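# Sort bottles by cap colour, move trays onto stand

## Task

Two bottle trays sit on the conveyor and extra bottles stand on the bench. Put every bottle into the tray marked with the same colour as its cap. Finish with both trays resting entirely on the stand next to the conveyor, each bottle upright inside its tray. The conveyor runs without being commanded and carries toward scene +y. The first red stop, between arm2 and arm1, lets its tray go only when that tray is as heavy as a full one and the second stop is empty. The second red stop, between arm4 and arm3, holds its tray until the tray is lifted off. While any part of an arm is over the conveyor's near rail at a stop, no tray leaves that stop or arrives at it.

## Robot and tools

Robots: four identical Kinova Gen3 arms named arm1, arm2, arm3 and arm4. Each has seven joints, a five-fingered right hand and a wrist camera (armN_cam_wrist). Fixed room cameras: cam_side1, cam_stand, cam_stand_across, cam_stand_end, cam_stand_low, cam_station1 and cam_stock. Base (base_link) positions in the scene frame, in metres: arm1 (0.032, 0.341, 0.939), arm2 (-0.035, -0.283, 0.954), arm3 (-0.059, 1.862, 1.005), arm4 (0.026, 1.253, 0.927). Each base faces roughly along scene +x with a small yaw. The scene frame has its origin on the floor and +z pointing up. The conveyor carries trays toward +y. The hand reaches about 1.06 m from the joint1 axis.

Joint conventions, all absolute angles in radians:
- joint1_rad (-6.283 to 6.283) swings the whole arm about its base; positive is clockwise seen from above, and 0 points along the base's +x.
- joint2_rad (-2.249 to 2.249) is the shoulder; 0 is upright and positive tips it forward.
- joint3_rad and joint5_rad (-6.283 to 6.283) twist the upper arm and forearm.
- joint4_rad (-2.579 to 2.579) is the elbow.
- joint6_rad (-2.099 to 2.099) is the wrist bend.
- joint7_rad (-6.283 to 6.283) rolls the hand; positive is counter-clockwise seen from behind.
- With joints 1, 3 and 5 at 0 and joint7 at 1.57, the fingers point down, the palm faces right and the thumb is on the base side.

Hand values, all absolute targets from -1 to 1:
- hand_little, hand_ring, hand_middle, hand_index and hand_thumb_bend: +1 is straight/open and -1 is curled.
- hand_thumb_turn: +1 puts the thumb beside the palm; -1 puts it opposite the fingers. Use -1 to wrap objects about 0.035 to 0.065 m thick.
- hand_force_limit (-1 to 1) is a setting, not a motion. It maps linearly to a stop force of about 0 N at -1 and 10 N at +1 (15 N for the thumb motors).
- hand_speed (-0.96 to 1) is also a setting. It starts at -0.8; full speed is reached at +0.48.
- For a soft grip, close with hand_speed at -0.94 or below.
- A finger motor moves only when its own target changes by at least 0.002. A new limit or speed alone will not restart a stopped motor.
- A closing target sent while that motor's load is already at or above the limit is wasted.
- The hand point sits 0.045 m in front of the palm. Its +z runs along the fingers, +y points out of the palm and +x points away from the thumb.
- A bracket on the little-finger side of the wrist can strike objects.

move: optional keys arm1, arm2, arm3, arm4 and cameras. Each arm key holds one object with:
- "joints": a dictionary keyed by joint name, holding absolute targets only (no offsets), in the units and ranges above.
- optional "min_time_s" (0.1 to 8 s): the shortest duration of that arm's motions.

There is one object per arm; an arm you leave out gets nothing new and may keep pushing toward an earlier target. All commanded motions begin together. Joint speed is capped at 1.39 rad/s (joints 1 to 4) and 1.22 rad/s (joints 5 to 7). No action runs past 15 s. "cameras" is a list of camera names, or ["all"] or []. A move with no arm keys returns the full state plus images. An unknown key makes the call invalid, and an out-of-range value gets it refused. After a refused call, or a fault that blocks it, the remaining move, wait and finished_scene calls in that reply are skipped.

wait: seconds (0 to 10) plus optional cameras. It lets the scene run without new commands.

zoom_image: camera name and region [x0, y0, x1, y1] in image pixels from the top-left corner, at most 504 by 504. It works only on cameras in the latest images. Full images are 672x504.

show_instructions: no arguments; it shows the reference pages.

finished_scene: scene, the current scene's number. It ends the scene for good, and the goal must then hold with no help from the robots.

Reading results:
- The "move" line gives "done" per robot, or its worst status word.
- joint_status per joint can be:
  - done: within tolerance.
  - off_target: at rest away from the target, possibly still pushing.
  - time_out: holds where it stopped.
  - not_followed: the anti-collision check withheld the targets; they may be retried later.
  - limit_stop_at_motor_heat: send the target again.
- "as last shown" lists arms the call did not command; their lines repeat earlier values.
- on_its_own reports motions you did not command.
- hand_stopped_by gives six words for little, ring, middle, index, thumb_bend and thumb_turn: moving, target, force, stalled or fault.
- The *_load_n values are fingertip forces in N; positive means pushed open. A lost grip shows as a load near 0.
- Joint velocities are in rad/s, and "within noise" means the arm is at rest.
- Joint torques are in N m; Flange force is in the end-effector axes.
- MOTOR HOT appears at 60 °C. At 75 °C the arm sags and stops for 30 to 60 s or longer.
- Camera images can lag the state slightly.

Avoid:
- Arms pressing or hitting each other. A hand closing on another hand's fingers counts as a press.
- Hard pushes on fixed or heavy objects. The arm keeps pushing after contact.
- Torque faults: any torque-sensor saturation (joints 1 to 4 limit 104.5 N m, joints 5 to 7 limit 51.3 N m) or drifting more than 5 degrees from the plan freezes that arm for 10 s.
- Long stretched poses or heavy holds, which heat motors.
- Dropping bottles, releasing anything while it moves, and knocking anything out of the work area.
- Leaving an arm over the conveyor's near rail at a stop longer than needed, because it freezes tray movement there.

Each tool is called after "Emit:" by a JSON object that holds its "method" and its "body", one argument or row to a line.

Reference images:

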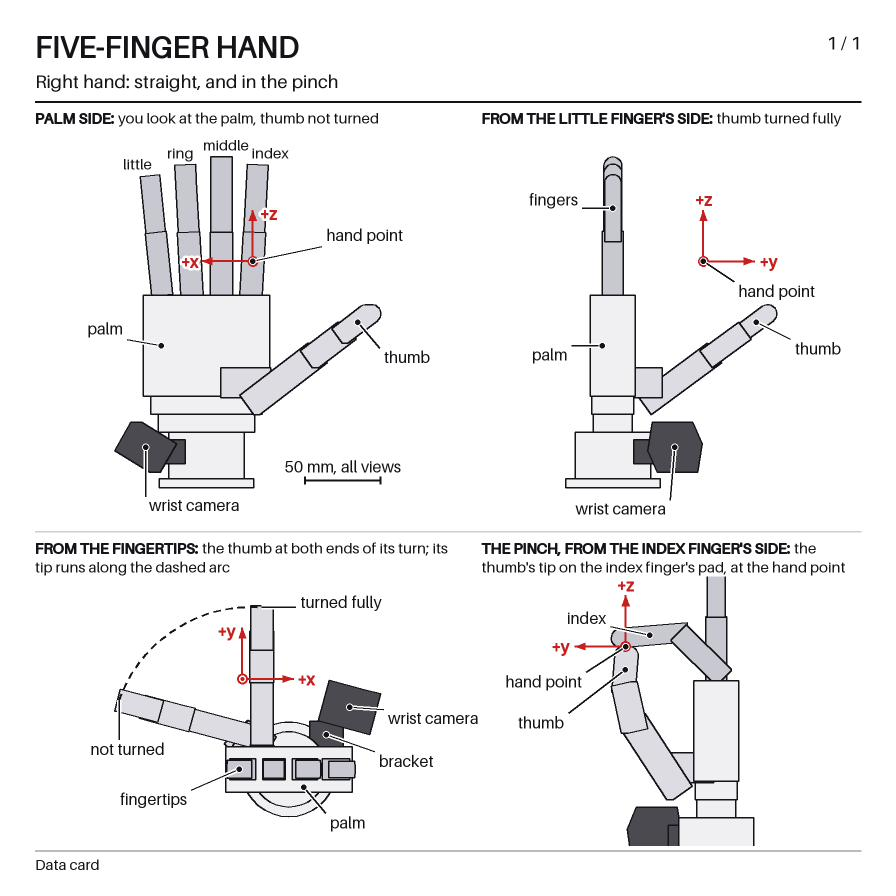

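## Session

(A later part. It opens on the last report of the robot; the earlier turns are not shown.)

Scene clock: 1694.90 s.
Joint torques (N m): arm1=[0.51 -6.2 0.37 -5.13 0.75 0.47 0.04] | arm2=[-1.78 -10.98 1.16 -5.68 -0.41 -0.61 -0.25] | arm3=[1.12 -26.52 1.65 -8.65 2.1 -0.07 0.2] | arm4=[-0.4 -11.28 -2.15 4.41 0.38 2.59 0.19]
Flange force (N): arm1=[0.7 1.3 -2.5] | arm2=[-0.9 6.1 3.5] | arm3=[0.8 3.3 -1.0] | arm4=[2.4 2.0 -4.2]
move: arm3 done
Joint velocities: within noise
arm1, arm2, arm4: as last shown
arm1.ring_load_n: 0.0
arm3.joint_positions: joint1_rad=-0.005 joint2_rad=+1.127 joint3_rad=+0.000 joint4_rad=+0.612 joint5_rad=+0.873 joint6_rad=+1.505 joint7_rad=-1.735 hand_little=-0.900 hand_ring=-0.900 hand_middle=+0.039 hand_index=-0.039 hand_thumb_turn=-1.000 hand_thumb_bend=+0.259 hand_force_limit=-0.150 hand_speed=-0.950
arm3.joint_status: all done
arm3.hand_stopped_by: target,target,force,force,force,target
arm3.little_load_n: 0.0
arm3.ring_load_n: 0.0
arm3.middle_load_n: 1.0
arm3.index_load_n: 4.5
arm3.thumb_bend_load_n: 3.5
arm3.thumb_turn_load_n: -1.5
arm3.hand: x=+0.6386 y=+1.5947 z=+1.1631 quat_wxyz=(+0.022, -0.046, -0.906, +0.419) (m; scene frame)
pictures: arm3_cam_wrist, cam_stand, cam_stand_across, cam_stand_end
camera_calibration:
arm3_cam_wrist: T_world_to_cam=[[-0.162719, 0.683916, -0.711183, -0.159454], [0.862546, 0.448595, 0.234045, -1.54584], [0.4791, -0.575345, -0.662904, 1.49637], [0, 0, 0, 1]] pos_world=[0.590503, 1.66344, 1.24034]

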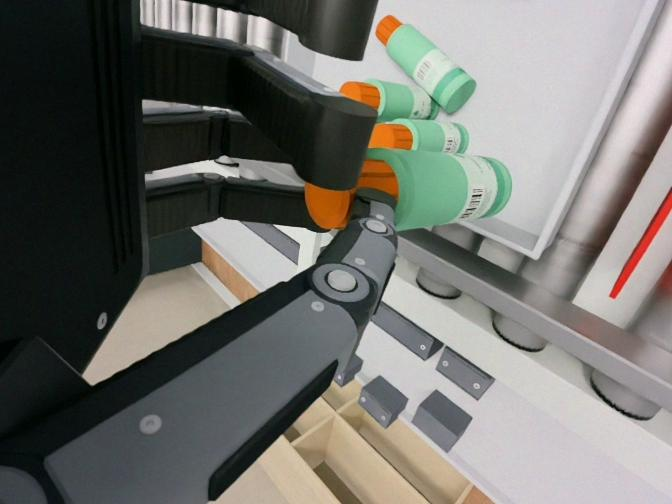

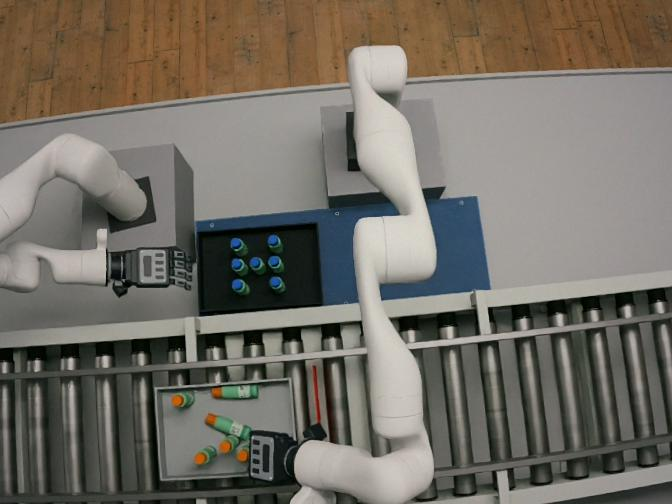

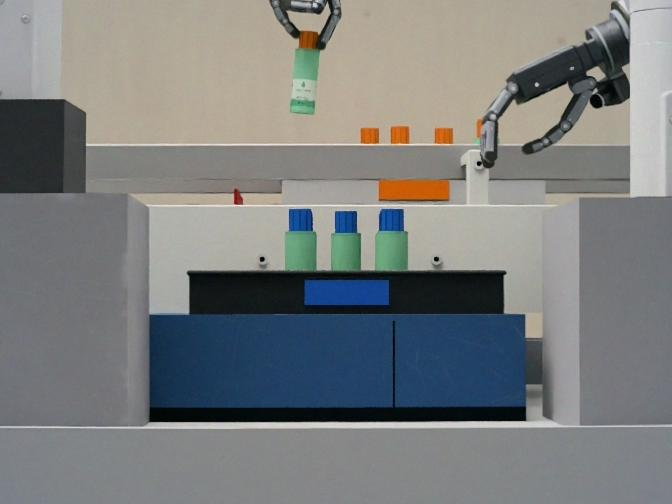

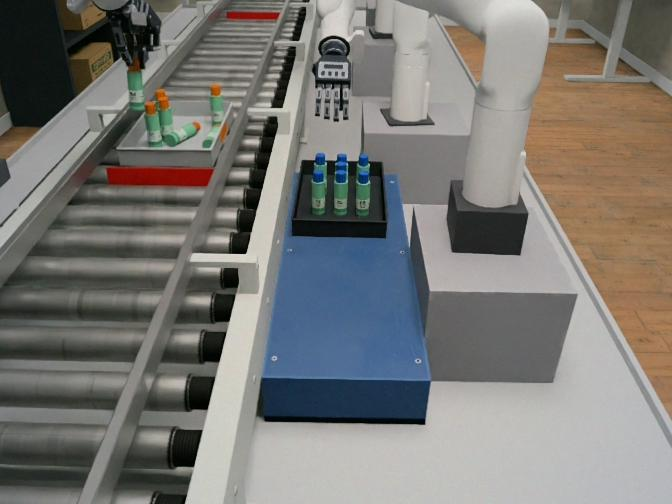

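Emit:
{"method": "move", "body": {
  "arm3": {"joints":{"joint1_rad":-0.0051,"joint2_rad":1.127,"joint3_rad":0,"joint4_rad":0.6122,"joint5_rad":0.8835,"joint6_rad":1.4288,"joint7_rad":-1.6719},"min_time_s":1.5}
}}

Emit:
{"method": "move", "body": {
  "arm3": {"joints":{"joint1_rad":-0.0041,"joint2_rad":1.2323,"joint3_rad":0,"joint4_rad":0.6995,"joint5_rad":0.9162,"joint6_rad":1.3077,"joint7_rad":-1.827},"min_time_s":2.5},
  "cameras": ["cam_stand_across","arm3_cam_wrist","cam_stand_end","cam_stand"]
}}

Emit:
{"method": "zoom_image", "body": {
  "camera": "cam_stand_across",
  "region": [240, 60, 420, 180]
}}

Emit:
{"method": "zoom_image", "body": {
  "camera": "cam_stand_end",
  "region": [90, 20, 310, 180]
}}

Scene clock: 1709.13 s.
Joint torques (N m): arm1=[0.51 -6.27 0.35 -5.1 0.79 0.49 0.05] | arm2=[-1.76 -11.07 1.08 -5.63 -0.38 -0.61 -0.24] | arm3=[1.13 -26.73 1.67 -8.88 2.08 -0.21 0.21] | arm4=[-0.35 -11.25 -2.12 4.38 0.36 2.55 0.25]
Flange force (N): arm1=[0.5 1.4 -2.3] | arm2=[-0.6 6.1 3.6] | arm3=[0.8 3.5 -1.0] | arm4=[2.7 1.6 -4.4]
move: arm3 done
Joint velocities: within noise
arm1, arm2, arm4: as last shown
arm3.joint_positions: joint1_rad=-0.005 joint2_rad=+1.127 joint3_rad=+0.000 joint4_rad=+0.612 joint5_rad=+0.884 joint6_rad=+1.429 joint7_rad=-1.672 hand_little=-0.900 hand_ring=-0.900 hand_middle=+0.039 hand_index=-0.039 hand_thumb_turn=-1.000 hand_thumb_bend=+0.259 hand_force_limit=-0.150 hand_speed=-0.950
arm3.joint_status: all done
arm3.hand_stopped_by: target,target,force,force,force,target
arm3.little_load_n: 0.0
arm3.ring_load_n: 0.0
arm3.middle_load_n: 0.5
arm3.index_load_n: 4.0
arm3.thumb_bend_load_n: 3.5
arm3.thumb_turn_load_n: -1.0
arm3.hand: x=+0.6595 y=+1.5968 z=+1.1630 quat_wxyz=(+0.000, +0.000, -0.908, +0.420) (m; scene frame)
pictures: none

Scene clock: 1711.93 s.
Joint torques (N m): arm1=[0.52 -6.18 0.35 -5.07 0.76 0.48 0.05] | arm2=[-1.79 -11.03 1.09 -5.65 -0.38 -0.6 -0.28] | arm3=[1.06 -27.08 1.77 -8.46 1.99 0.15 0.24] | arm4=[-0.3 -11.14 -2.13 4.37 0.38 2.66 0.29]
Flange force (N): arm1=[0.6 1.2 -2.6] | arm2=[-0.7 6.4 3.6] | arm3=[1.5 3.4 -0.9] | arm4=[2.9 1.2 -4.5]
move: arm3 done
Joint velocities: within noise
arm1, arm2, arm4: as last shown
arm3.joint_positions: joint1_rad=-0.004 joint2_rad=+1.232 joint3_rad=+0.000 joint4_rad=+0.699 joint5_rad=+0.916 joint6_rad=+1.308 joint7_rad=-1.827 hand_little=-0.900 hand_ring=-0.900 hand_middle=+0.039 hand_index=-0.039 hand_thumb_turn=-1.000 hand_thumb_bend=+0.259 hand_force_limit=-0.150 hand_speed=-0.950
arm3.joint_status: all done
arm3.hand_stopped_by: target,target,force,force,force,target
arm3.little_load_n: 0.0
arm3.ring_load_n: 0.0
arm3.middle_load_n: 1.0
arm3.index_load_n: 4.0
arm3.thumb_bend_load_n: 3.5
arm3.thumb_turn_load_n: -1.0
arm3.hand: x=+0.6608 y=+1.5963 z=+1.0641 quat_wxyz=(+0.000, -0.001, -0.907, +0.421) (m; scene frame)
pictures: arm3_cam_wrist, cam_stand, cam_stand_across, cam_stand_end
camera_calibration:
arm3_cam_wrist: T_world_to_cam=[[-0.228299, 0.663551, -0.712446, -0.150114], [0.813271, 0.532264, 0.235128, -1.64471], [0.535229, -0.525733, -0.661162, 1.30283], [0, 0, 0, 1]] pos_world=[0.606015, 1.65997, 1.14115]

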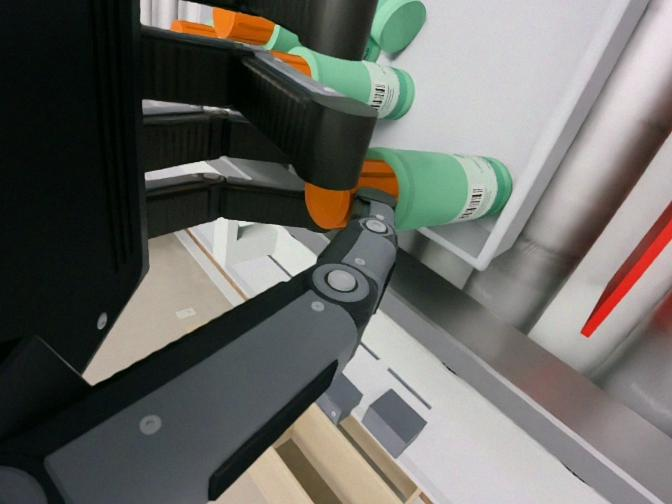

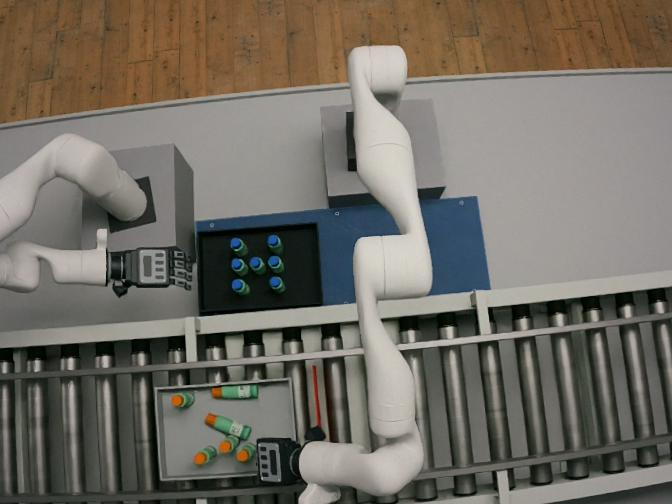

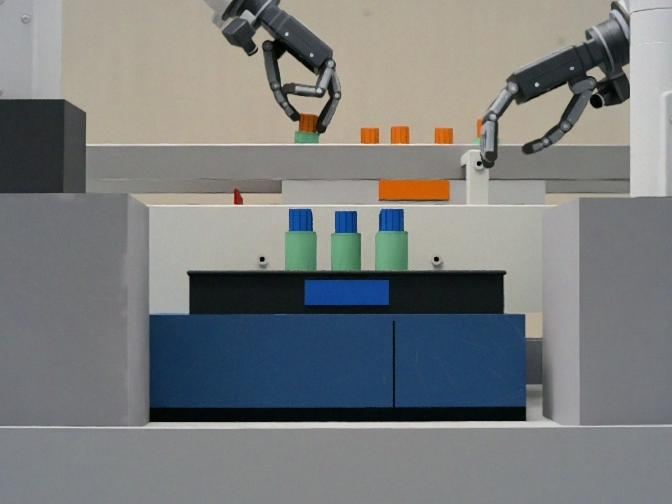

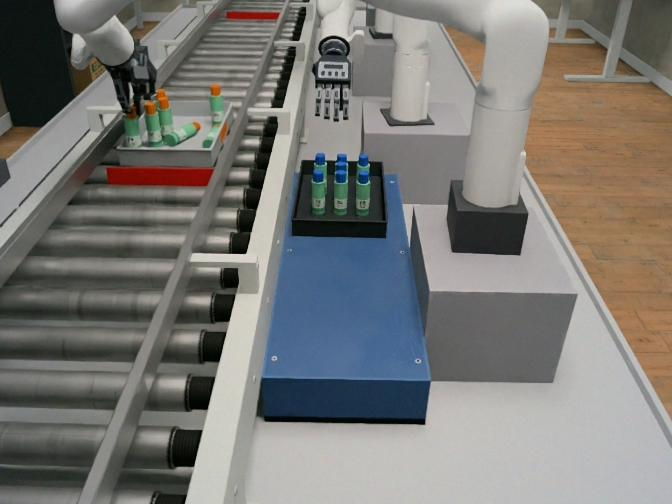

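Scaled by 2.800 from the camera's 672x504 image, which has a finer 960x720 frame.

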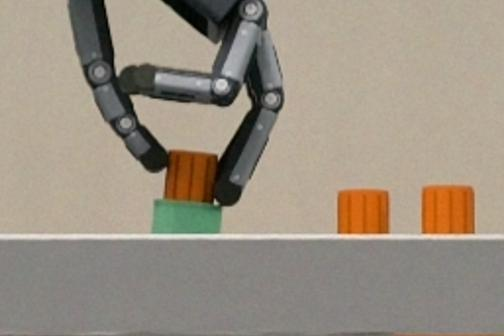

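Scaled by 2.291 from the camera's 672x504 image, which has a finer 960x720 frame.

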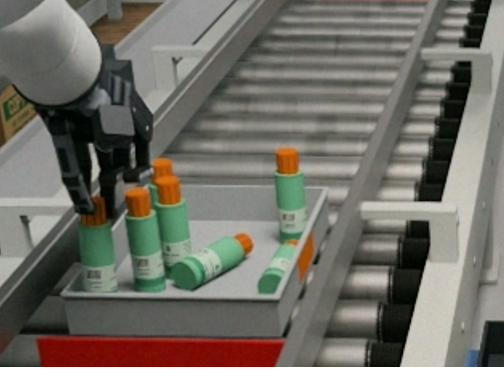

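Emit:
{"method": "move", "body": {
  "arm3": {"joints":{"joint1_rad":-0.0041,"joint2_rad":1.2498,"joint3_rad":0,"joint4_rad":0.7117,"joint5_rad":0.9214,"joint6_rad":1.29,"joint7_rad":-1.8495},"min_time_s":1.2},
  "cameras": ["cam_stand_across"]
}}

Emit:
{"method": "zoom_image", "body": {
  "camera": "cam_stand_across",
  "region": [240, 60, 420, 180]
}}

Scene clock: 1718.03 s.
Joint torques (N m): arm1=[0.54 -6.2 0.41 -5.04 0.71 0.5 0.06] | arm2=[-1.73 -10.98 1.06 -5.67 -0.41 -0.65 -0.19] | arm3=[1.08 -27.13 1.79 -8.36 1.97 0.18 0.23] | arm4=[-0.33 -11.31 -2.12 4.4 0.38 2.66 0.22]
Flange force (N): arm1=[0.5 1.4 -2.4] | arm2=[-0.8 5.7 3.3] | arm3=[1.2 3.4 -0.9] | arm4=[2.4 2.0 -3.9]
move: arm3 done
Joint velocities: within noise
arm1, arm2, arm4: as last shown
arm3.joint_positions: joint1_rad=-0.004 joint2_rad=+1.250 joint3_rad=+0.000 joint4_rad=+0.712 joint5_rad=+0.921 joint6_rad=+1.290 joint7_rad=-1.850 hand_little=-0.900 hand_ring=-0.900 hand_middle=+0.039 hand_index=-0.039 hand_thumb_turn=-1.000 hand_thumb_bend=+0.259 hand_force_limit=-0.150 hand_speed=-0.950
arm3.joint_status: all done
arm3.hand_stopped_by: target,target,force,force,force,target
arm3.little_load_n: 0.0
arm3.ring_load_n: 0.0
arm3.middle_load_n: 1.0
arm3.index_load_n: 4.0
arm3.thumb_bend_load_n: 3.5
arm3.thumb_turn_load_n: -1.0
arm3.hand: x=+0.6595 y=+1.5967 z=+1.0481 quat_wxyz=(+0.000, +0.000, -0.908, +0.420) (m; scene frame)
arm4.thumb_turn_load_n: 0.5
pictures: cam_stand_across

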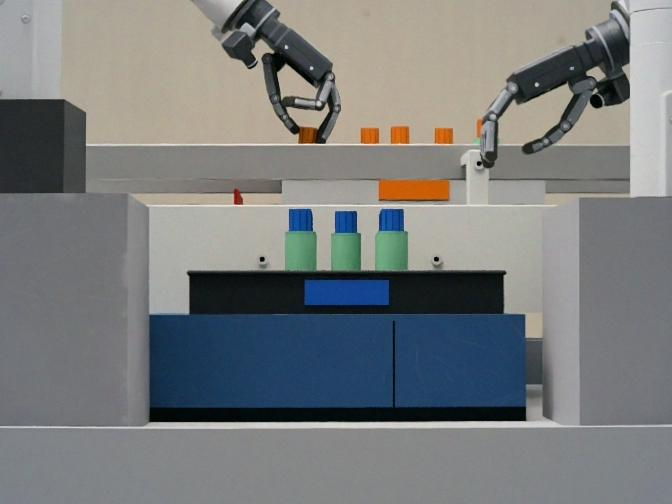

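Scaled by 2.800 from the camera's 672x504 image, which has a finer 960x720 frame.

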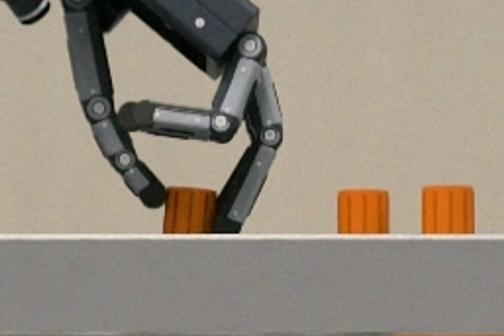

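Emit:
{"method": "move", "body": {
  "arm3": {"joints": {"hand_index": 0.15, "hand_middle": 0.25, "hand_thumb_bend": 0.4, "hand_speed": -0.9}},
  "cameras": []
}}

Emit:
{"method": "move", "body": {
  "arm3": {"joints": {"joint1_rad": -0.0051, "joint2_rad": 1.127, "joint3_rad": 0, "joint4_rad": 0.6122, "joint5_rad": 0.8835, "joint6_rad": 1.4288, "joint7_rad": -1.6719}, "min_time_s": 2.5},
  "cameras": ["cam_stand", "cam_stand_across", "arm3_cam_wrist"]
}}

Scene clock: 1750.77 s.
Joint torques (N m): arm1=[0.51 -6.16 0.36 -4.97 0.78 0.48 0.06] | arm2=[-1.82 -11.04 0.97 -5.7 -0.39 -0.62 -0.2] | arm3=[1.17 -26.47 1.64 -8.1 1.86 0.13 0.22] | arm4=[-0.36 -11.3 -2.19 4.43 0.42 2.63 0.27]
Flange force (N): arm1=[0.4 1.1 -2.8] | arm2=[-0.7 6.1 3.3] | arm3=[1.2 2.8 -1.7] | arm4=[2.7 1.9 -4.2]
move: arm3 done
Joint velocities: within noise
arm1.joint_positions: joint1_rad=-1.469 joint2_rad=+0.091 joint3_rad=+0.000 joint4_rad=+2.366 joint5_rad=+0.834 joint6_rad=+0.886 joint7_rad=-2.187 hand_little=-0.900 hand_ring=-0.900 hand_middle=+0.320 hand_index=+0.228 hand_thumb_turn=-1.000 hand_thumb_bend=+0.430 hand_force_limit=+0.200 hand_speed=-0.900
arm1.joint_status: not commanded
arm1.hand_stopped_by: target,target,target,target,target,target
arm1.little_load_n: 0.0
arm1.ring_load_n: 0.0
arm1.middle_load_n: 0.0
arm1.index_load_n: 0.0
arm1.thumb_bend_load_n: 0.0
arm1.thumb_turn_load_n: 0.0
arm1.hand: x=+0.1914 y=+0.6093 z=+1.1002 quat_wxyz=(-0.211, +0.675, -0.675, +0.210) (m; scene frame)
arm2.joint_positions: joint1_rad=+1.152 joint2_rad=+0.279 joint3_rad=+0.000 joint4_rad=+2.205 joint5_rad=+2.148 joint6_rad=-0.704 joint7_rad=-1.104 hand_little=-0.900 hand_ring=-0.900 hand_middle=+0.320 hand_index=+0.200 hand_thumb_turn=-1.000 hand_thumb_bend=+0.430 hand_force_limit=+0.200 hand_speed=-0.900
arm2.joint_status: not commanded
arm2.hand_stopped_by: target,target,target,target,target,target
arm2.little_load_n: 0.0
arm2.ring_load_n: 0.0
arm2.middle_load_n: 0.0
arm2.index_load_n: 0.0
arm2.thumb_bend_load_n: 0.0
arm2.thumb_turn_load_n: 0.0
arm2.hand: x=+0.1786 y=-0.5492 z=+1.1000 quat_wxyz=(-0.206, +0.677, -0.673, +0.217) (m; scene frame)
arm3.joint_positions: joint1_rad=-0.004 joint2_rad=+1.250 joint3_rad=+0.000 joint4_rad=+0.712 joint5_rad=+0.921 joint6_rad=+1.290 joint7_rad=-1.850 hand_little=-0.900 hand_ring=-0.900 hand_middle=+0.250 hand_index=+0.150 hand_thumb_turn=-1.000 hand_thumb_bend=+0.400 hand_force_limit=-0.150 hand_speed=-0.900
arm3.joint_status: all done
arm3.hand_stopped_by: target,target,target,target,target,target
arm3.little_load_n: 0.0
arm3.ring_load_n: 0.0
arm3.middle_load_n: 0.0
arm3.index_load_n: 0.0
arm3.thumb_bend_load_n: 0.0
arm3.thumb_turn_load_n: 0.0
arm3.hand: x=+0.6595 y=+1.5967 z=+1.0481 quat_wxyz=(+0.000, +0.000, -0.908, +0.420) (m; scene frame)
arm4: as last shown
arm4.thumb_turn_load_n: 0.0
pictures: none
No camera images: "cameras" was empty.

Scene clock: 1753.57 s.
Joint torques (N m): arm1=[0.52 -6.22 0.31 -5.06 0.78 0.48 0.02] | arm2=[-1.79 -10.96 1.12 -5.71 -0.43 -0.61 -0.23] | arm3=[1.1 -26.13 1.49 -8.65 1.95 -0.18 0.21] | arm4=[-0.36 -11.29 -2.14 4.5 0.34 2.55 0.33]
Flange force (N): arm1=[0.5 1.0 -2.6] | arm2=[-0.9 6.0 3.3] | arm3=[1.4 2.9 -1.5] | arm4=[3.2 1.7 -5.0]
move: arm3 done
Joint velocities: within noise
arm1, arm2, arm4: as last shown
arm3.joint_positions: joint1_rad=-0.005 joint2_rad=+1.127 joint3_rad=+0.000 joint4_rad=+0.612 joint5_rad=+0.884 joint6_rad=+1.429 joint7_rad=-1.672 hand_little=-0.900 hand_ring=-0.900 hand_middle=+0.250 hand_index=+0.150 hand_thumb_turn=-1.000 hand_thumb_bend=+0.400 hand_force_limit=-0.150 hand_speed=-0.900
arm3.joint_status: all done
arm3.hand_stopped_by: target,target,target,target,target,target
arm3.little_load_n: 0.0
arm3.ring_load_n: 0.0
arm3.middle_load_n: 0.0
arm3.index_load_n: 0.0
arm3.thumb_bend_load_n: 0.0
arm3.thumb_turn_load_n: 0.0
arm3.hand: x=+0.6595 y=+1.5968 z=+1.1630 quat_wxyz=(+0.000, +0.000, -0.908, +0.420) (m; scene frame)
arm4.little_load_n: -0.5
arm4.ring_load_n: -0.5
pictures: arm3_cam_wrist, cam_stand, cam_stand_across
camera_calibration:
arm3_cam_wrist: T_world_to_cam=[[-0.229715, 0.664399, -0.7112, -0.0821465], [0.813328, 0.532388, 0.234651, -1.6669], [0.534536, -0.524536, -0.662672, 1.36949], [0, 0, 0, 1]] pos_world=[0.604821, 1.66036, 1.24024]

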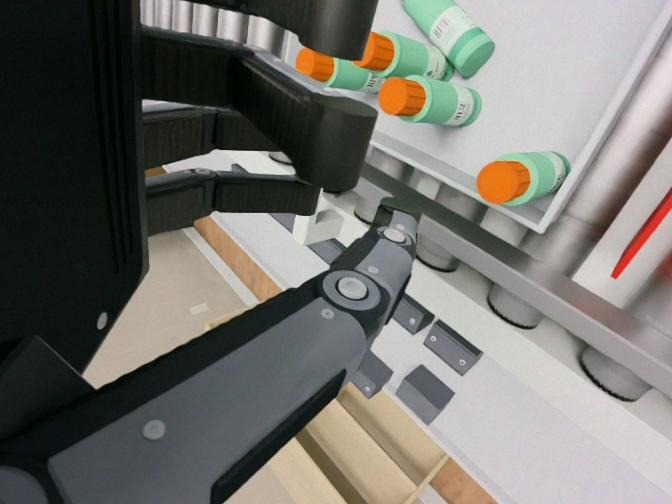

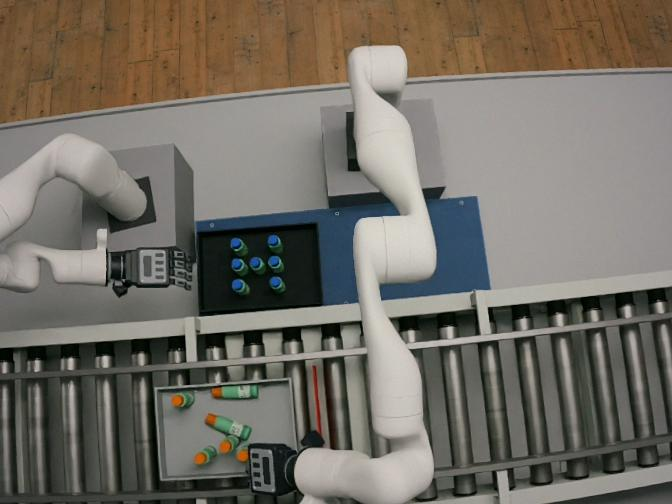

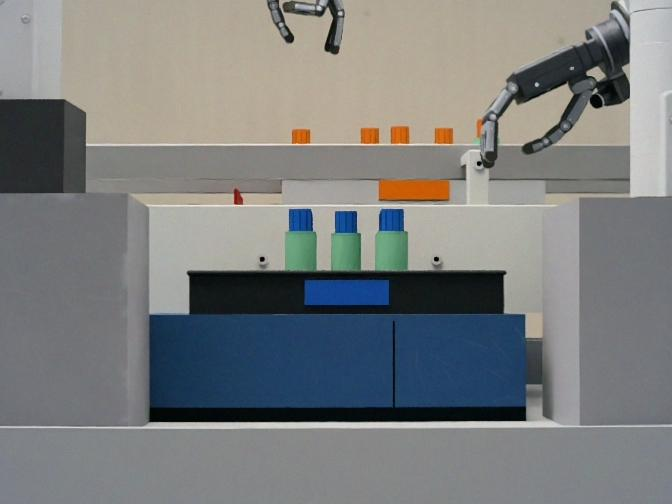

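Emit:
{"method": "zoom_image", "body": {
  "camera": "cam_stand",
  "region": [140, 360, 320, 495]
}}

Emit:
{"method": "zoom_image", "body": {
  "camera": "arm3_cam_wrist",
  "region": [270, 0, 672, 250]
}}

Scaled by 2.800 from the camera's 672x504 image, which has a finer 960x720 frame.

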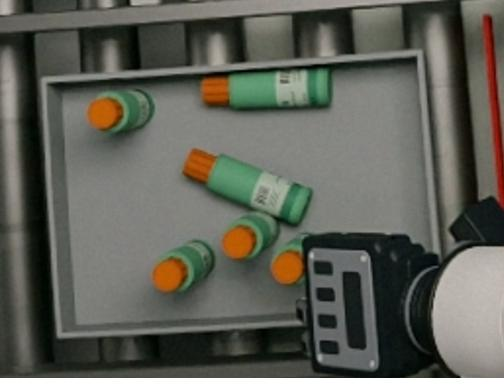

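Scaled by 1.254 from the camera's 672x504 image, which has a finer 960x720 frame.

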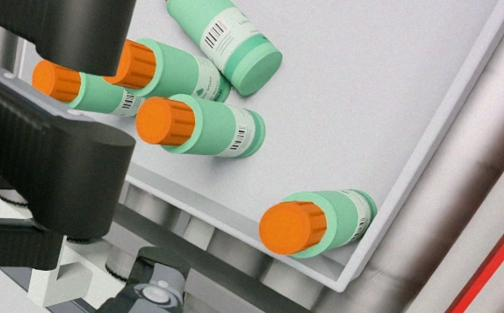

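Emit:
{"method": "move", "body": {
  "arm3": {"joints": {"joint1_rad": 0.3525, "joint2_rad": 0.9704, "joint3_rad": 0, "joint4_rad": 1.184, "joint5_rad": 1.0863, "joint6_rad": 0.9213, "joint7_rad": -1.8401, "hand_index": 0.22, "hand_middle": 0.32, "hand_thumb_bend": 0.43}, "min_time_s": 3},
  "cameras": ["cam_stand", "cam_stand_across", "arm3_cam_wrist"]
}}

Scene clock: 1878.30 s.
Joint torques (N m): arm1=[0.52 -6.19 0.38 -5.1 0.76 0.5 0.06] | arm2=[-1.69 -10.99 1.04 -5.65 -0.43 -0.62 -0.25] | arm3=[1.15 -24.06 1.15 -7.96 1.54 0.13 0.25] | arm4=[-0.31 -11.26 -2.09 4.42 0.38 2.58 0.23]
Flange force (N): arm1=[0.7 1.3 -2.4] | arm2=[-0.7 5.9 3.3] | arm3=[0.3 3.7 -1.5] | arm4=[2.7 1.7 -4.1]
move: arm3 done
Joint velocities: within noise
arm1, arm2, arm4: as last shown
arm3.joint_positions: joint1_rad=+0.352 joint2_rad=+0.970 joint3_rad=+0.000 joint4_rad=+1.184 joint5_rad=+1.086 joint6_rad=+0.921 joint7_rad=-1.840 hand_little=-0.900 hand_ring=-0.900 hand_middle=+0.320 hand_index=+0.220 hand_thumb_turn=-1.000 hand_thumb_bend=+0.430 hand_force_limit=-0.150 hand_speed=-0.900
arm3.joint_status: all done
arm3.hand_stopped_by: target,target,target,target,target,target
arm3.little_load_n: 0.0
arm3.ring_load_n: 0.0
arm3.middle_load_n: 0.0
arm3.index_load_n: 0.0
arm3.thumb_bend_load_n: 0.0
arm3.thumb_turn_load_n: 0.0
arm3.hand: x=+0.5226 y=+1.3914 z=+1.0984 quat_wxyz=(+0.000, +0.000, -0.908, +0.420) (m; scene frame)
arm4.little_load_n: 0.0
arm4.ring_load_n: 0.0
pictures: arm3_cam_wrist, cam_stand, cam_stand_across
camera_calibration:
arm3_cam_wrist: T_world_to_cam=[[-0.229839, 0.664193, -0.711352, -0.0225569], [0.813087, 0.532732, 0.234705, -1.43141], [0.534849, -0.524447, -0.662489, 1.29169], [0, 0, 0, 1]] pos_world=[0.467822, 1.45496, 1.17564]

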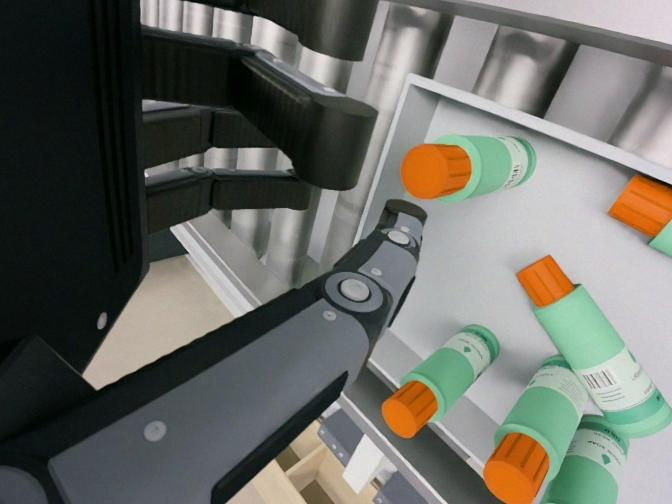

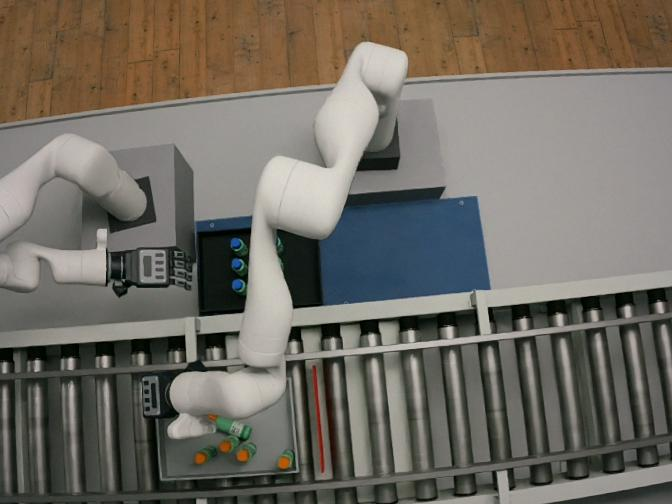

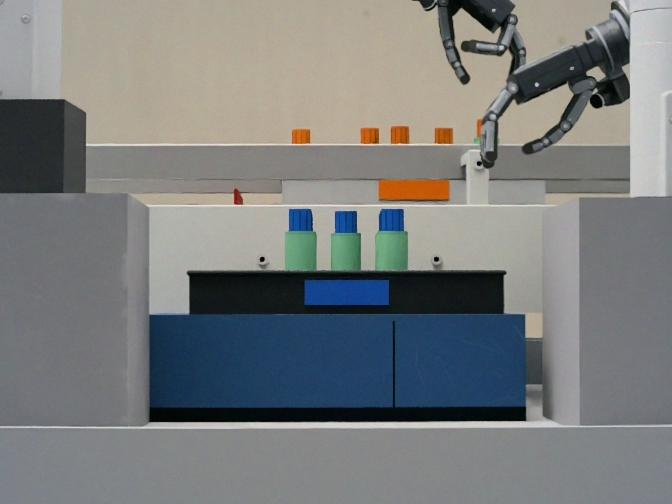

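Emit:
{"method": "move", "body": {
  "arm3": {"joints": {"joint1_rad": 0.353, "joint2_rad": 1.0536, "joint3_rad": 0, "joint4_rad": 1.1999, "joint5_rad": 1.1574, "joint6_rad": 0.8779, "joint7_rad": -1.9539}, "min_time_s": 2},
  "cameras": ["cam_stand_end", "cam_stand_across", "arm3_cam_wrist"]
}}

Emit:
{"method": "zoom_image", "body": {
  "camera": "cam_stand_across",
  "region": [360, 60, 540, 180]
}}

Scene clock: 1883.93 s.
Joint torques (N m): arm1=[0.5 -6.21 0.35 -5.11 0.74 0.5 0.04] | arm2=[-1.71 -10.99 1.05 -5.64 -0.33 -0.61 -0.24] | arm3=[1.2 -24.43 1.23 -7.49 1.39 0.31 0.24] | arm4=[-0.32 -11.28 -2.18 4.44 0.39 2.63 0.26]
Flange force (N): arm1=[0.7 1.2 -2.3] | arm2=[-0.8 6.0 3.6] | arm3=[0.7 3.8 -1.6] | arm4=[2.8 1.8 -4.2]
move: arm3 done
Joint velocities: within noise
arm1, arm2: as last shown
arm1.thumb_turn_load_n: 0.5
arm3.joint_positions: joint1_rad=+0.353 joint2_rad=+1.054 joint3_rad=+0.000 joint4_rad=+1.200 joint5_rad=+1.157 joint6_rad=+0.878 joint7_rad=-1.954 hand_little=-0.900 hand_ring=-0.900 hand_middle=+0.320 hand_index=+0.220 hand_thumb_turn=-1.000 hand_thumb_bend=+0.430 hand_force_limit=-0.150 hand_speed=-0.900
arm3.joint_status: all done
arm3.hand_stopped_by: target,target,target,target,target,target
arm3.little_load_n: 0.0
arm3.ring_load_n: 0.0
arm3.middle_load_n: 0.0
arm3.index_load_n: 0.0
arm3.thumb_bend_load_n: 0.0
arm3.thumb_turn_load_n: 0.0
arm3.hand: x=+0.5225 y=+1.3914 z=+1.0436 quat_wxyz=(+0.000, +0.000, -0.908, +0.420) (m; scene frame)
arm4.joint_positions: joint1_rad=+0.659 joint2_rad=+0.895 joint3_rad=+0.000 joint4_rad=+2.530 joint5_rad=-1.206 joint6_rad=+1.014 joint7_rad=-2.849 hand_little=+0.200 hand_ring=+0.200 hand_middle=+0.200 hand_index=+0.200 hand_thumb_turn=-1.000 hand_thumb_bend=+0.050 hand_force_limit=+0.300 hand_speed=-0.920
arm4.joint_status: not commanded
arm4.hand_stopped_by: target,target,target,target,target,target
arm4.little_load_n: 0.0
arm4.ring_load_n: 0.0
arm4.middle_load_n: 0.0
arm4.index_load_n: 0.0
arm4.thumb_bend_load_n: 0.0
arm4.thumb_turn_load_n: 0.0
arm4.hand: x=+0.1931 y=+1.3813 z=+0.9846 quat_wxyz=(+0.540, -0.842, -0.003, -0.004) (m; scene frame)
pictures: arm3_cam_wrist, cam_stand_across, cam_stand_end
camera_calibration:
arm3_cam_wrist: T_world_to_cam=[[-0.22987, 0.664255, -0.711284, -0.0616909], [0.813148, 0.532661, 0.234652, -1.41842], [0.534742, -0.52444, -0.66258, 1.25553], [0, 0, 0, 1]] pos_world=[0.467822, 1.45496, 1.12084]

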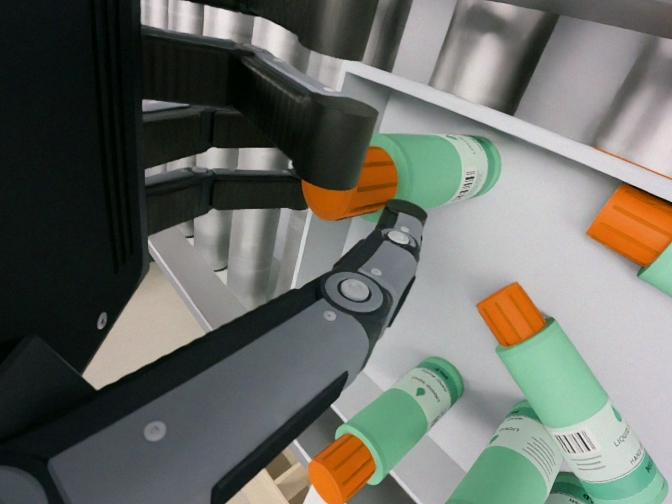

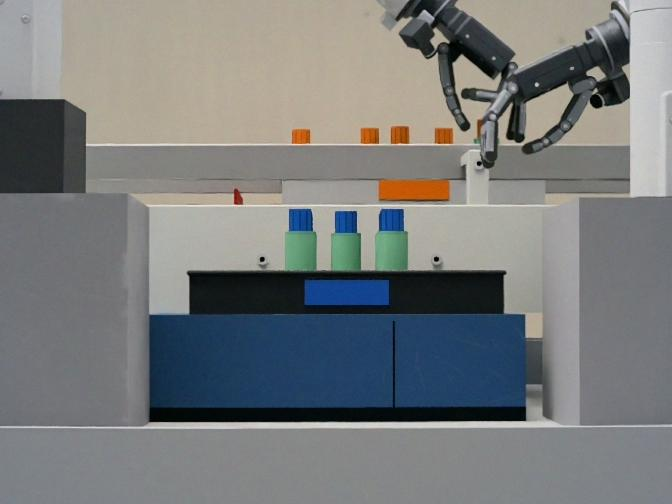

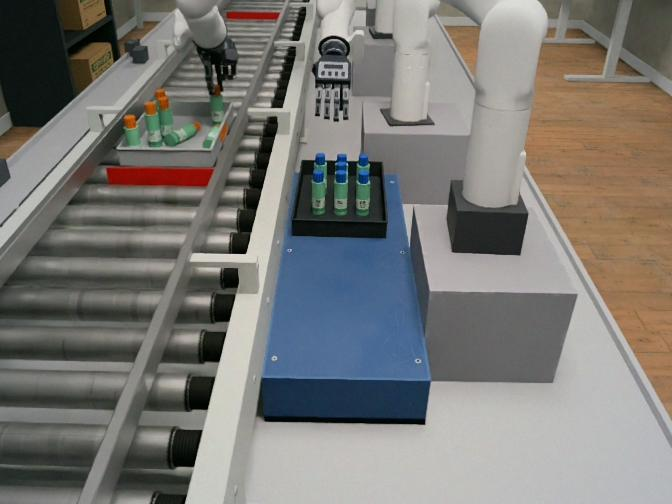

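Scaled by 2.800 from the camera's 672x504 image, which has a finer 960x720 frame.

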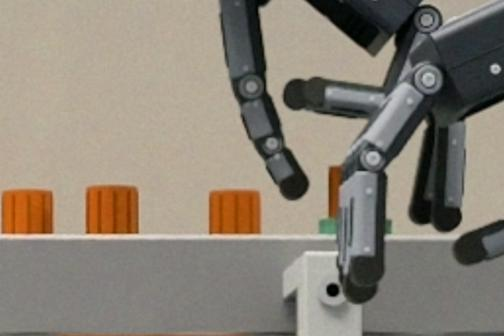

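Emit:
{"method": "move", "body": {
  "arm3": {"joints": {"hand_index": 0.1, "hand_middle": 0.14, "hand_thumb_bend": 0.32, "hand_force_limit": -0.6, "hand_speed": -0.94}},
  "cameras": []
}}

Emit:
{"method": "move", "body": {
  "arm3": {"joints": {"hand_index": -0.15, "hand_middle": -0.1, "hand_thumb_bend": 0.2, "hand_force_limit": -0.55, "hand_speed": -0.95}},
  "cameras": ["arm3_cam_wrist", "cam_stand_across"]
}}

Emit:
{"method": "zoom_image", "body": {
  "camera": "arm3_cam_wrist",
  "region": [230, 80, 530, 305]
}}

Scene clock: 1890.83 s.
Joint torques (N m): arm1=[0.49 -6.22 0.39 -5.1 0.78 0.5 0.03] | arm2=[-1.77 -11.01 1.08 -5.59 -0.4 -0.64 -0.28] | arm3=[1.21 -24.48 1.24 -7.54 1.39 0.31 0.2] | arm4=[-0.37 -11.2 -2.03 4.43 0.39 2.65 0.25]
Flange force (N): arm1=[0.6 1.2 -2.5] | arm2=[-0.6 6.2 3.6] | arm3=[0.7 3.8 -1.6] | arm4=[2.8 1.5 -4.2]
move: arm3 done
Joint velocities: within noise
arm1, arm2, arm4: as last shown
arm1.thumb_turn_load_n: 0.0
arm3.joint_positions: joint1_rad=+0.353 joint2_rad=+1.054 joint3_rad=+0.000 joint4_rad=+1.200 joint5_rad=+1.157 joint6_rad=+0.878 joint7_rad=-1.954 hand_little=-0.900 hand_ring=-0.900 hand_middle=+0.140 hand_index=+0.100 hand_thumb_turn=-1.000 hand_thumb_bend=+0.320 hand_force_limit=-0.600 hand_speed=-0.940
arm3.joint_status: all done
arm3.hand_stopped_by: target,target,target,target,target,target
arm3.little_load_n: 0.5
arm3.ring_load_n: 0.0
arm3.middle_load_n: 0.0
arm3.index_load_n: 0.0
arm3.thumb_bend_load_n: 0.0
arm3.thumb_turn_load_n: 0.0
arm3.hand: x=+0.5225 y=+1.3914 z=+1.0436 quat_wxyz=(+0.000, +0.000, -0.908, +0.420) (m; scene frame)
arm4.thumb_bend_load_n: 0.5
pictures: none
No camera images: "cameras" was empty.

Scene clock: 1892.67 s.
Joint torques (N m): arm1=[0.58 -6.16 0.41 -5.03 0.74 0.5 0.04] | arm2=[-1.79 -10.98 1.04 -5.68 -0.4 -0.59 -0.24] | arm3=[1 -24.11 0.95 -7.28 1.22 0.21 0.21] | arm4=[-0.45 -11.25 -2.1 4.4 0.33 2.65 0.27]
Flange force (N): arm1=[0.6 1.3 -2.7] | arm2=[-0.8 6.1 3.2] | arm3=[0.6 3.2 -1.5] | arm4=[2.5 1.8 -4.6]
move: arm3 off_target
Joint velocities: within noise
arm1, arm2, arm4: as last shown
arm2.index_load_n: -0.5
arm3.joint_positions: joint1_rad=+0.353 joint2_rad=+1.054 joint3_rad=+0.000 joint4_rad=+1.200 joint5_rad=+1.157 joint6_rad=+0.878 joint7_rad=-1.954 hand_little=-0.900 hand_ring=-0.900 hand_middle=+0.080 hand_index=-0.107 hand_thumb_turn=-1.000 hand_thumb_bend=+0.255 hand_force_limit=-0.550 hand_speed=-0.950
arm3.joint_status: hand_middle off_target (ended at +0.080, target -0.100); hand_index off_target (ended at -0.107, target -0.150); hand_thumb_bend off_target (ended at +0.255, target +0.200); the others done
arm3.hand_stopped_by: target,target,force,force,force,target
arm3.little_load_n: 0.5
arm3.ring_load_n: 0.0
arm3.middle_load_n: 3.5
arm3.index_load_n: 2.5
arm3.thumb_bend_load_n: 4.0
arm3.thumb_turn_load_n: -1.0
arm3.hand: x=+0.5225 y=+1.3914 z=+1.0436 quat_wxyz=(+0.000, +0.000, -0.908, +0.420) (m; scene frame)
arm4.thumb_bend_load_n: 0.0
pictures: arm3_cam_wrist, cam_stand_across
camera_calibration:
arm3_cam_wrist: T_world_to_cam=[[-0.22987, 0.664255, -0.711284, -0.0616909], [0.813148, 0.532661, 0.234652, -1.41842], [0.534742, -0.52444, -0.66258, 1.25553], [0, 0, 0, 1]] pos_world=[0.467822, 1.45496, 1.12084]

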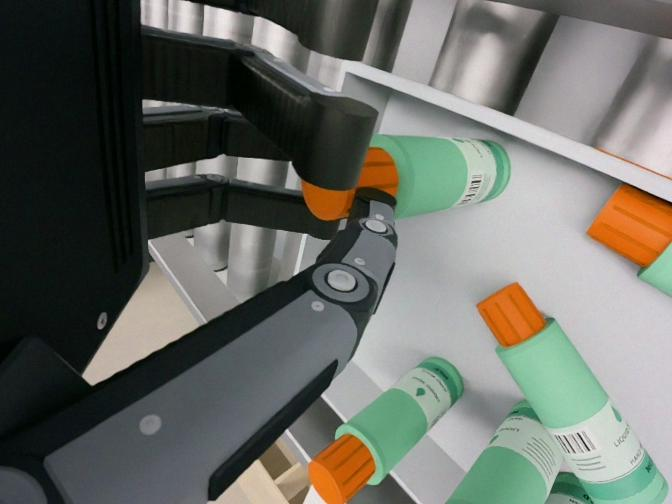

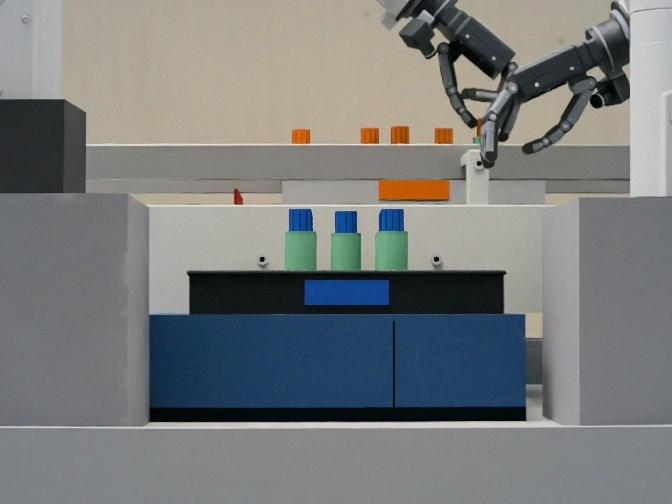

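Scaled by 1.680 from the camera's 672x504 image, which has a finer 960x720 frame.

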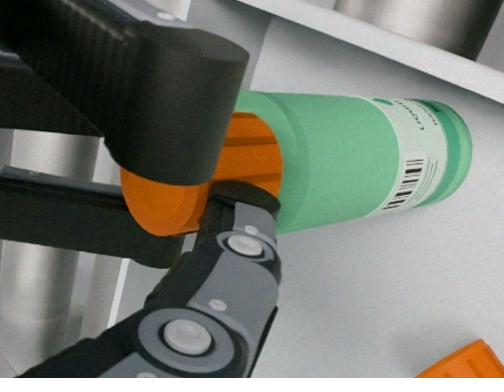

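Emit:
{"method": "move", "body": {
  "arm3": {"joints": {"hand_index": -0.25, "hand_middle": -0.2, "hand_thumb_bend": 0.1, "hand_force_limit": -0.15, "hand_speed": -0.95}},
  "cameras": []
}}

Emit:
{"method": "move", "body": {
  "arm3": {"joints": {"joint1_rad": 0.4208, "joint2_rad": 1.038, "joint3_rad": 0, "joint4_rad": 1.1386, "joint5_rad": 1.12, "joint6_rad": 0.8608, "joint7_rad": -1.8332}, "min_time_s": 2.5},
  "cameras": ["arm3_cam_wrist"]
}}

Scene clock: 1896.77 s.
Joint torques (N m): arm1=[0.52 -6.15 0.5 -5.05 0.78 0.53 0.04] | arm2=[-1.81 -10.99 1.11 -5.59 -0.38 -0.63 -0.23] | arm3=[0.95 -23.67 0.85 -7.04 1.14 0.2 0.23] | arm4=[-0.39 -11.24 -2.12 4.33 0.37 2.57 0.28]
Flange force (N): arm1=[0.6 1.3 -2.8] | arm2=[-0.6 6.1 3.4] | arm3=[0.6 2.7 -1.8] | arm4=[2.6 1.5 -4.5]
move: arm3 off_target
Joint velocities: within noise
arm1, arm2, arm4: as last shown
arm2.ring_load_n: 0.5
arm2.index_load_n: 0.0
arm3.joint_positions: joint1_rad=+0.353 joint2_rad=+1.054 joint3_rad=+0.000 joint4_rad=+1.200 joint5_rad=+1.157 joint6_rad=+0.878 joint7_rad=-1.954 hand_little=-0.900 hand_ring=-0.900 hand_middle=+0.077 hand_index=-0.124 hand_thumb_turn=-1.000 hand_thumb_bend=+0.249 hand_force_limit=-0.150 hand_speed=-0.950
arm3.joint_status: hand_middle off_target (ended at +0.077, target -0.200); hand_index off_target (ended at -0.124, target -0.250); hand_thumb_bend off_target (ended at +0.249, target +0.100); the others done
arm3.hand_stopped_by: target,target,force,force,force,target
arm3.little_load_n: 0.0
arm3.ring_load_n: 0.0
arm3.middle_load_n: 4.0
arm3.index_load_n: 4.0
arm3.thumb_bend_load_n: 5.5
arm3.thumb_turn_load_n: -2.5
arm3.hand: x=+0.5225 y=+1.3914 z=+1.0436 quat_wxyz=(+0.000, +0.000, -0.908, +0.420) (m; scene frame)
pictures: none
No camera images: "cameras" was empty.

Scene clock: 1899.57 s.
Joint torques (N m): arm1=[0.49 -6.19 0.47 -5.08 0.76 0.53 0.06] | arm2=[-1.76 -10.98 1.06 -5.72 -0.44 -0.59 -0.22] | arm3=[1.21 -24.79 1.16 -7.99 1.45 0.12 0.25] | arm4=[-0.38 -11.26 -2.1 4.34 0.37 2.61 0.24]
Flange force (N): arm1=[0.7 1.4 -2.5] | arm2=[-0.9 6.0 3.1] | arm3=[0.5 4.0 -1.6] | arm4=[2.4 1.7 -4.2]
move: arm3 done
Joint velocities: within noise
arm1, arm2, arm4: as last shown
arm2.ring_load_n: 0.0
arm3.joint_positions: joint1_rad=+0.421 joint2_rad=+1.038 joint3_rad=+0.000 joint4_rad=+1.139 joint5_rad=+1.120 joint6_rad=+0.861 joint7_rad=-1.833 hand_little=-0.900 hand_ring=-0.900 hand_middle=+0.077 hand_index=-0.125 hand_thumb_turn=-1.000 hand_thumb_bend=+0.247 hand_force_limit=-0.150 hand_speed=-0.950
arm3.joint_status: all done
arm3.hand_stopped_by: target,target,force,force,force,target
arm3.little_load_n: 0.0
arm3.ring_load_n: 0.0
arm3.middle_load_n: 0.0
arm3.index_load_n: 0.0
arm3.thumb_bend_load_n: 0.0
arm3.thumb_turn_load_n: 0.0
arm3.hand: x=+0.5135 y=+1.3494 z=+1.0684 quat_wxyz=(+0.000, +0.000, -0.908, +0.420) (m; scene frame)
arm4.middle_load_n: -0.5
pictures: arm3_cam_wrist
camera_calibration:
arm3_cam_wrist: T_world_to_cam=[[-0.229465, 0.664315, -0.711359, -0.0184075], [0.813188, 0.532471, 0.234946, -1.39463], [0.534856, -0.524557, -0.662397, 1.25465], [0, 0, 0, 1]] pos_world=[0.45882, 1.41296, 1.14564]

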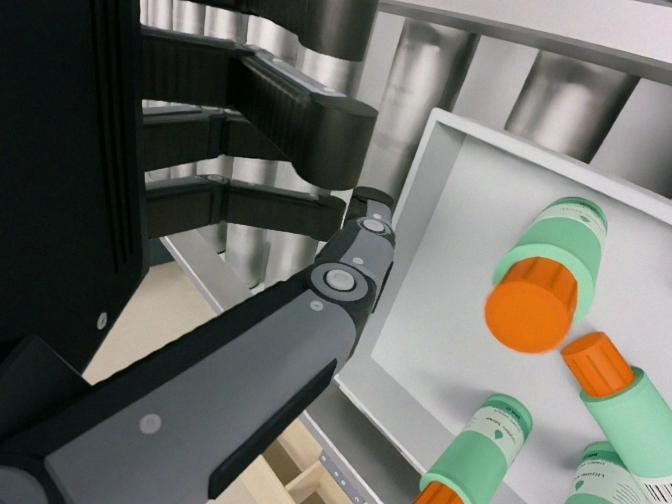

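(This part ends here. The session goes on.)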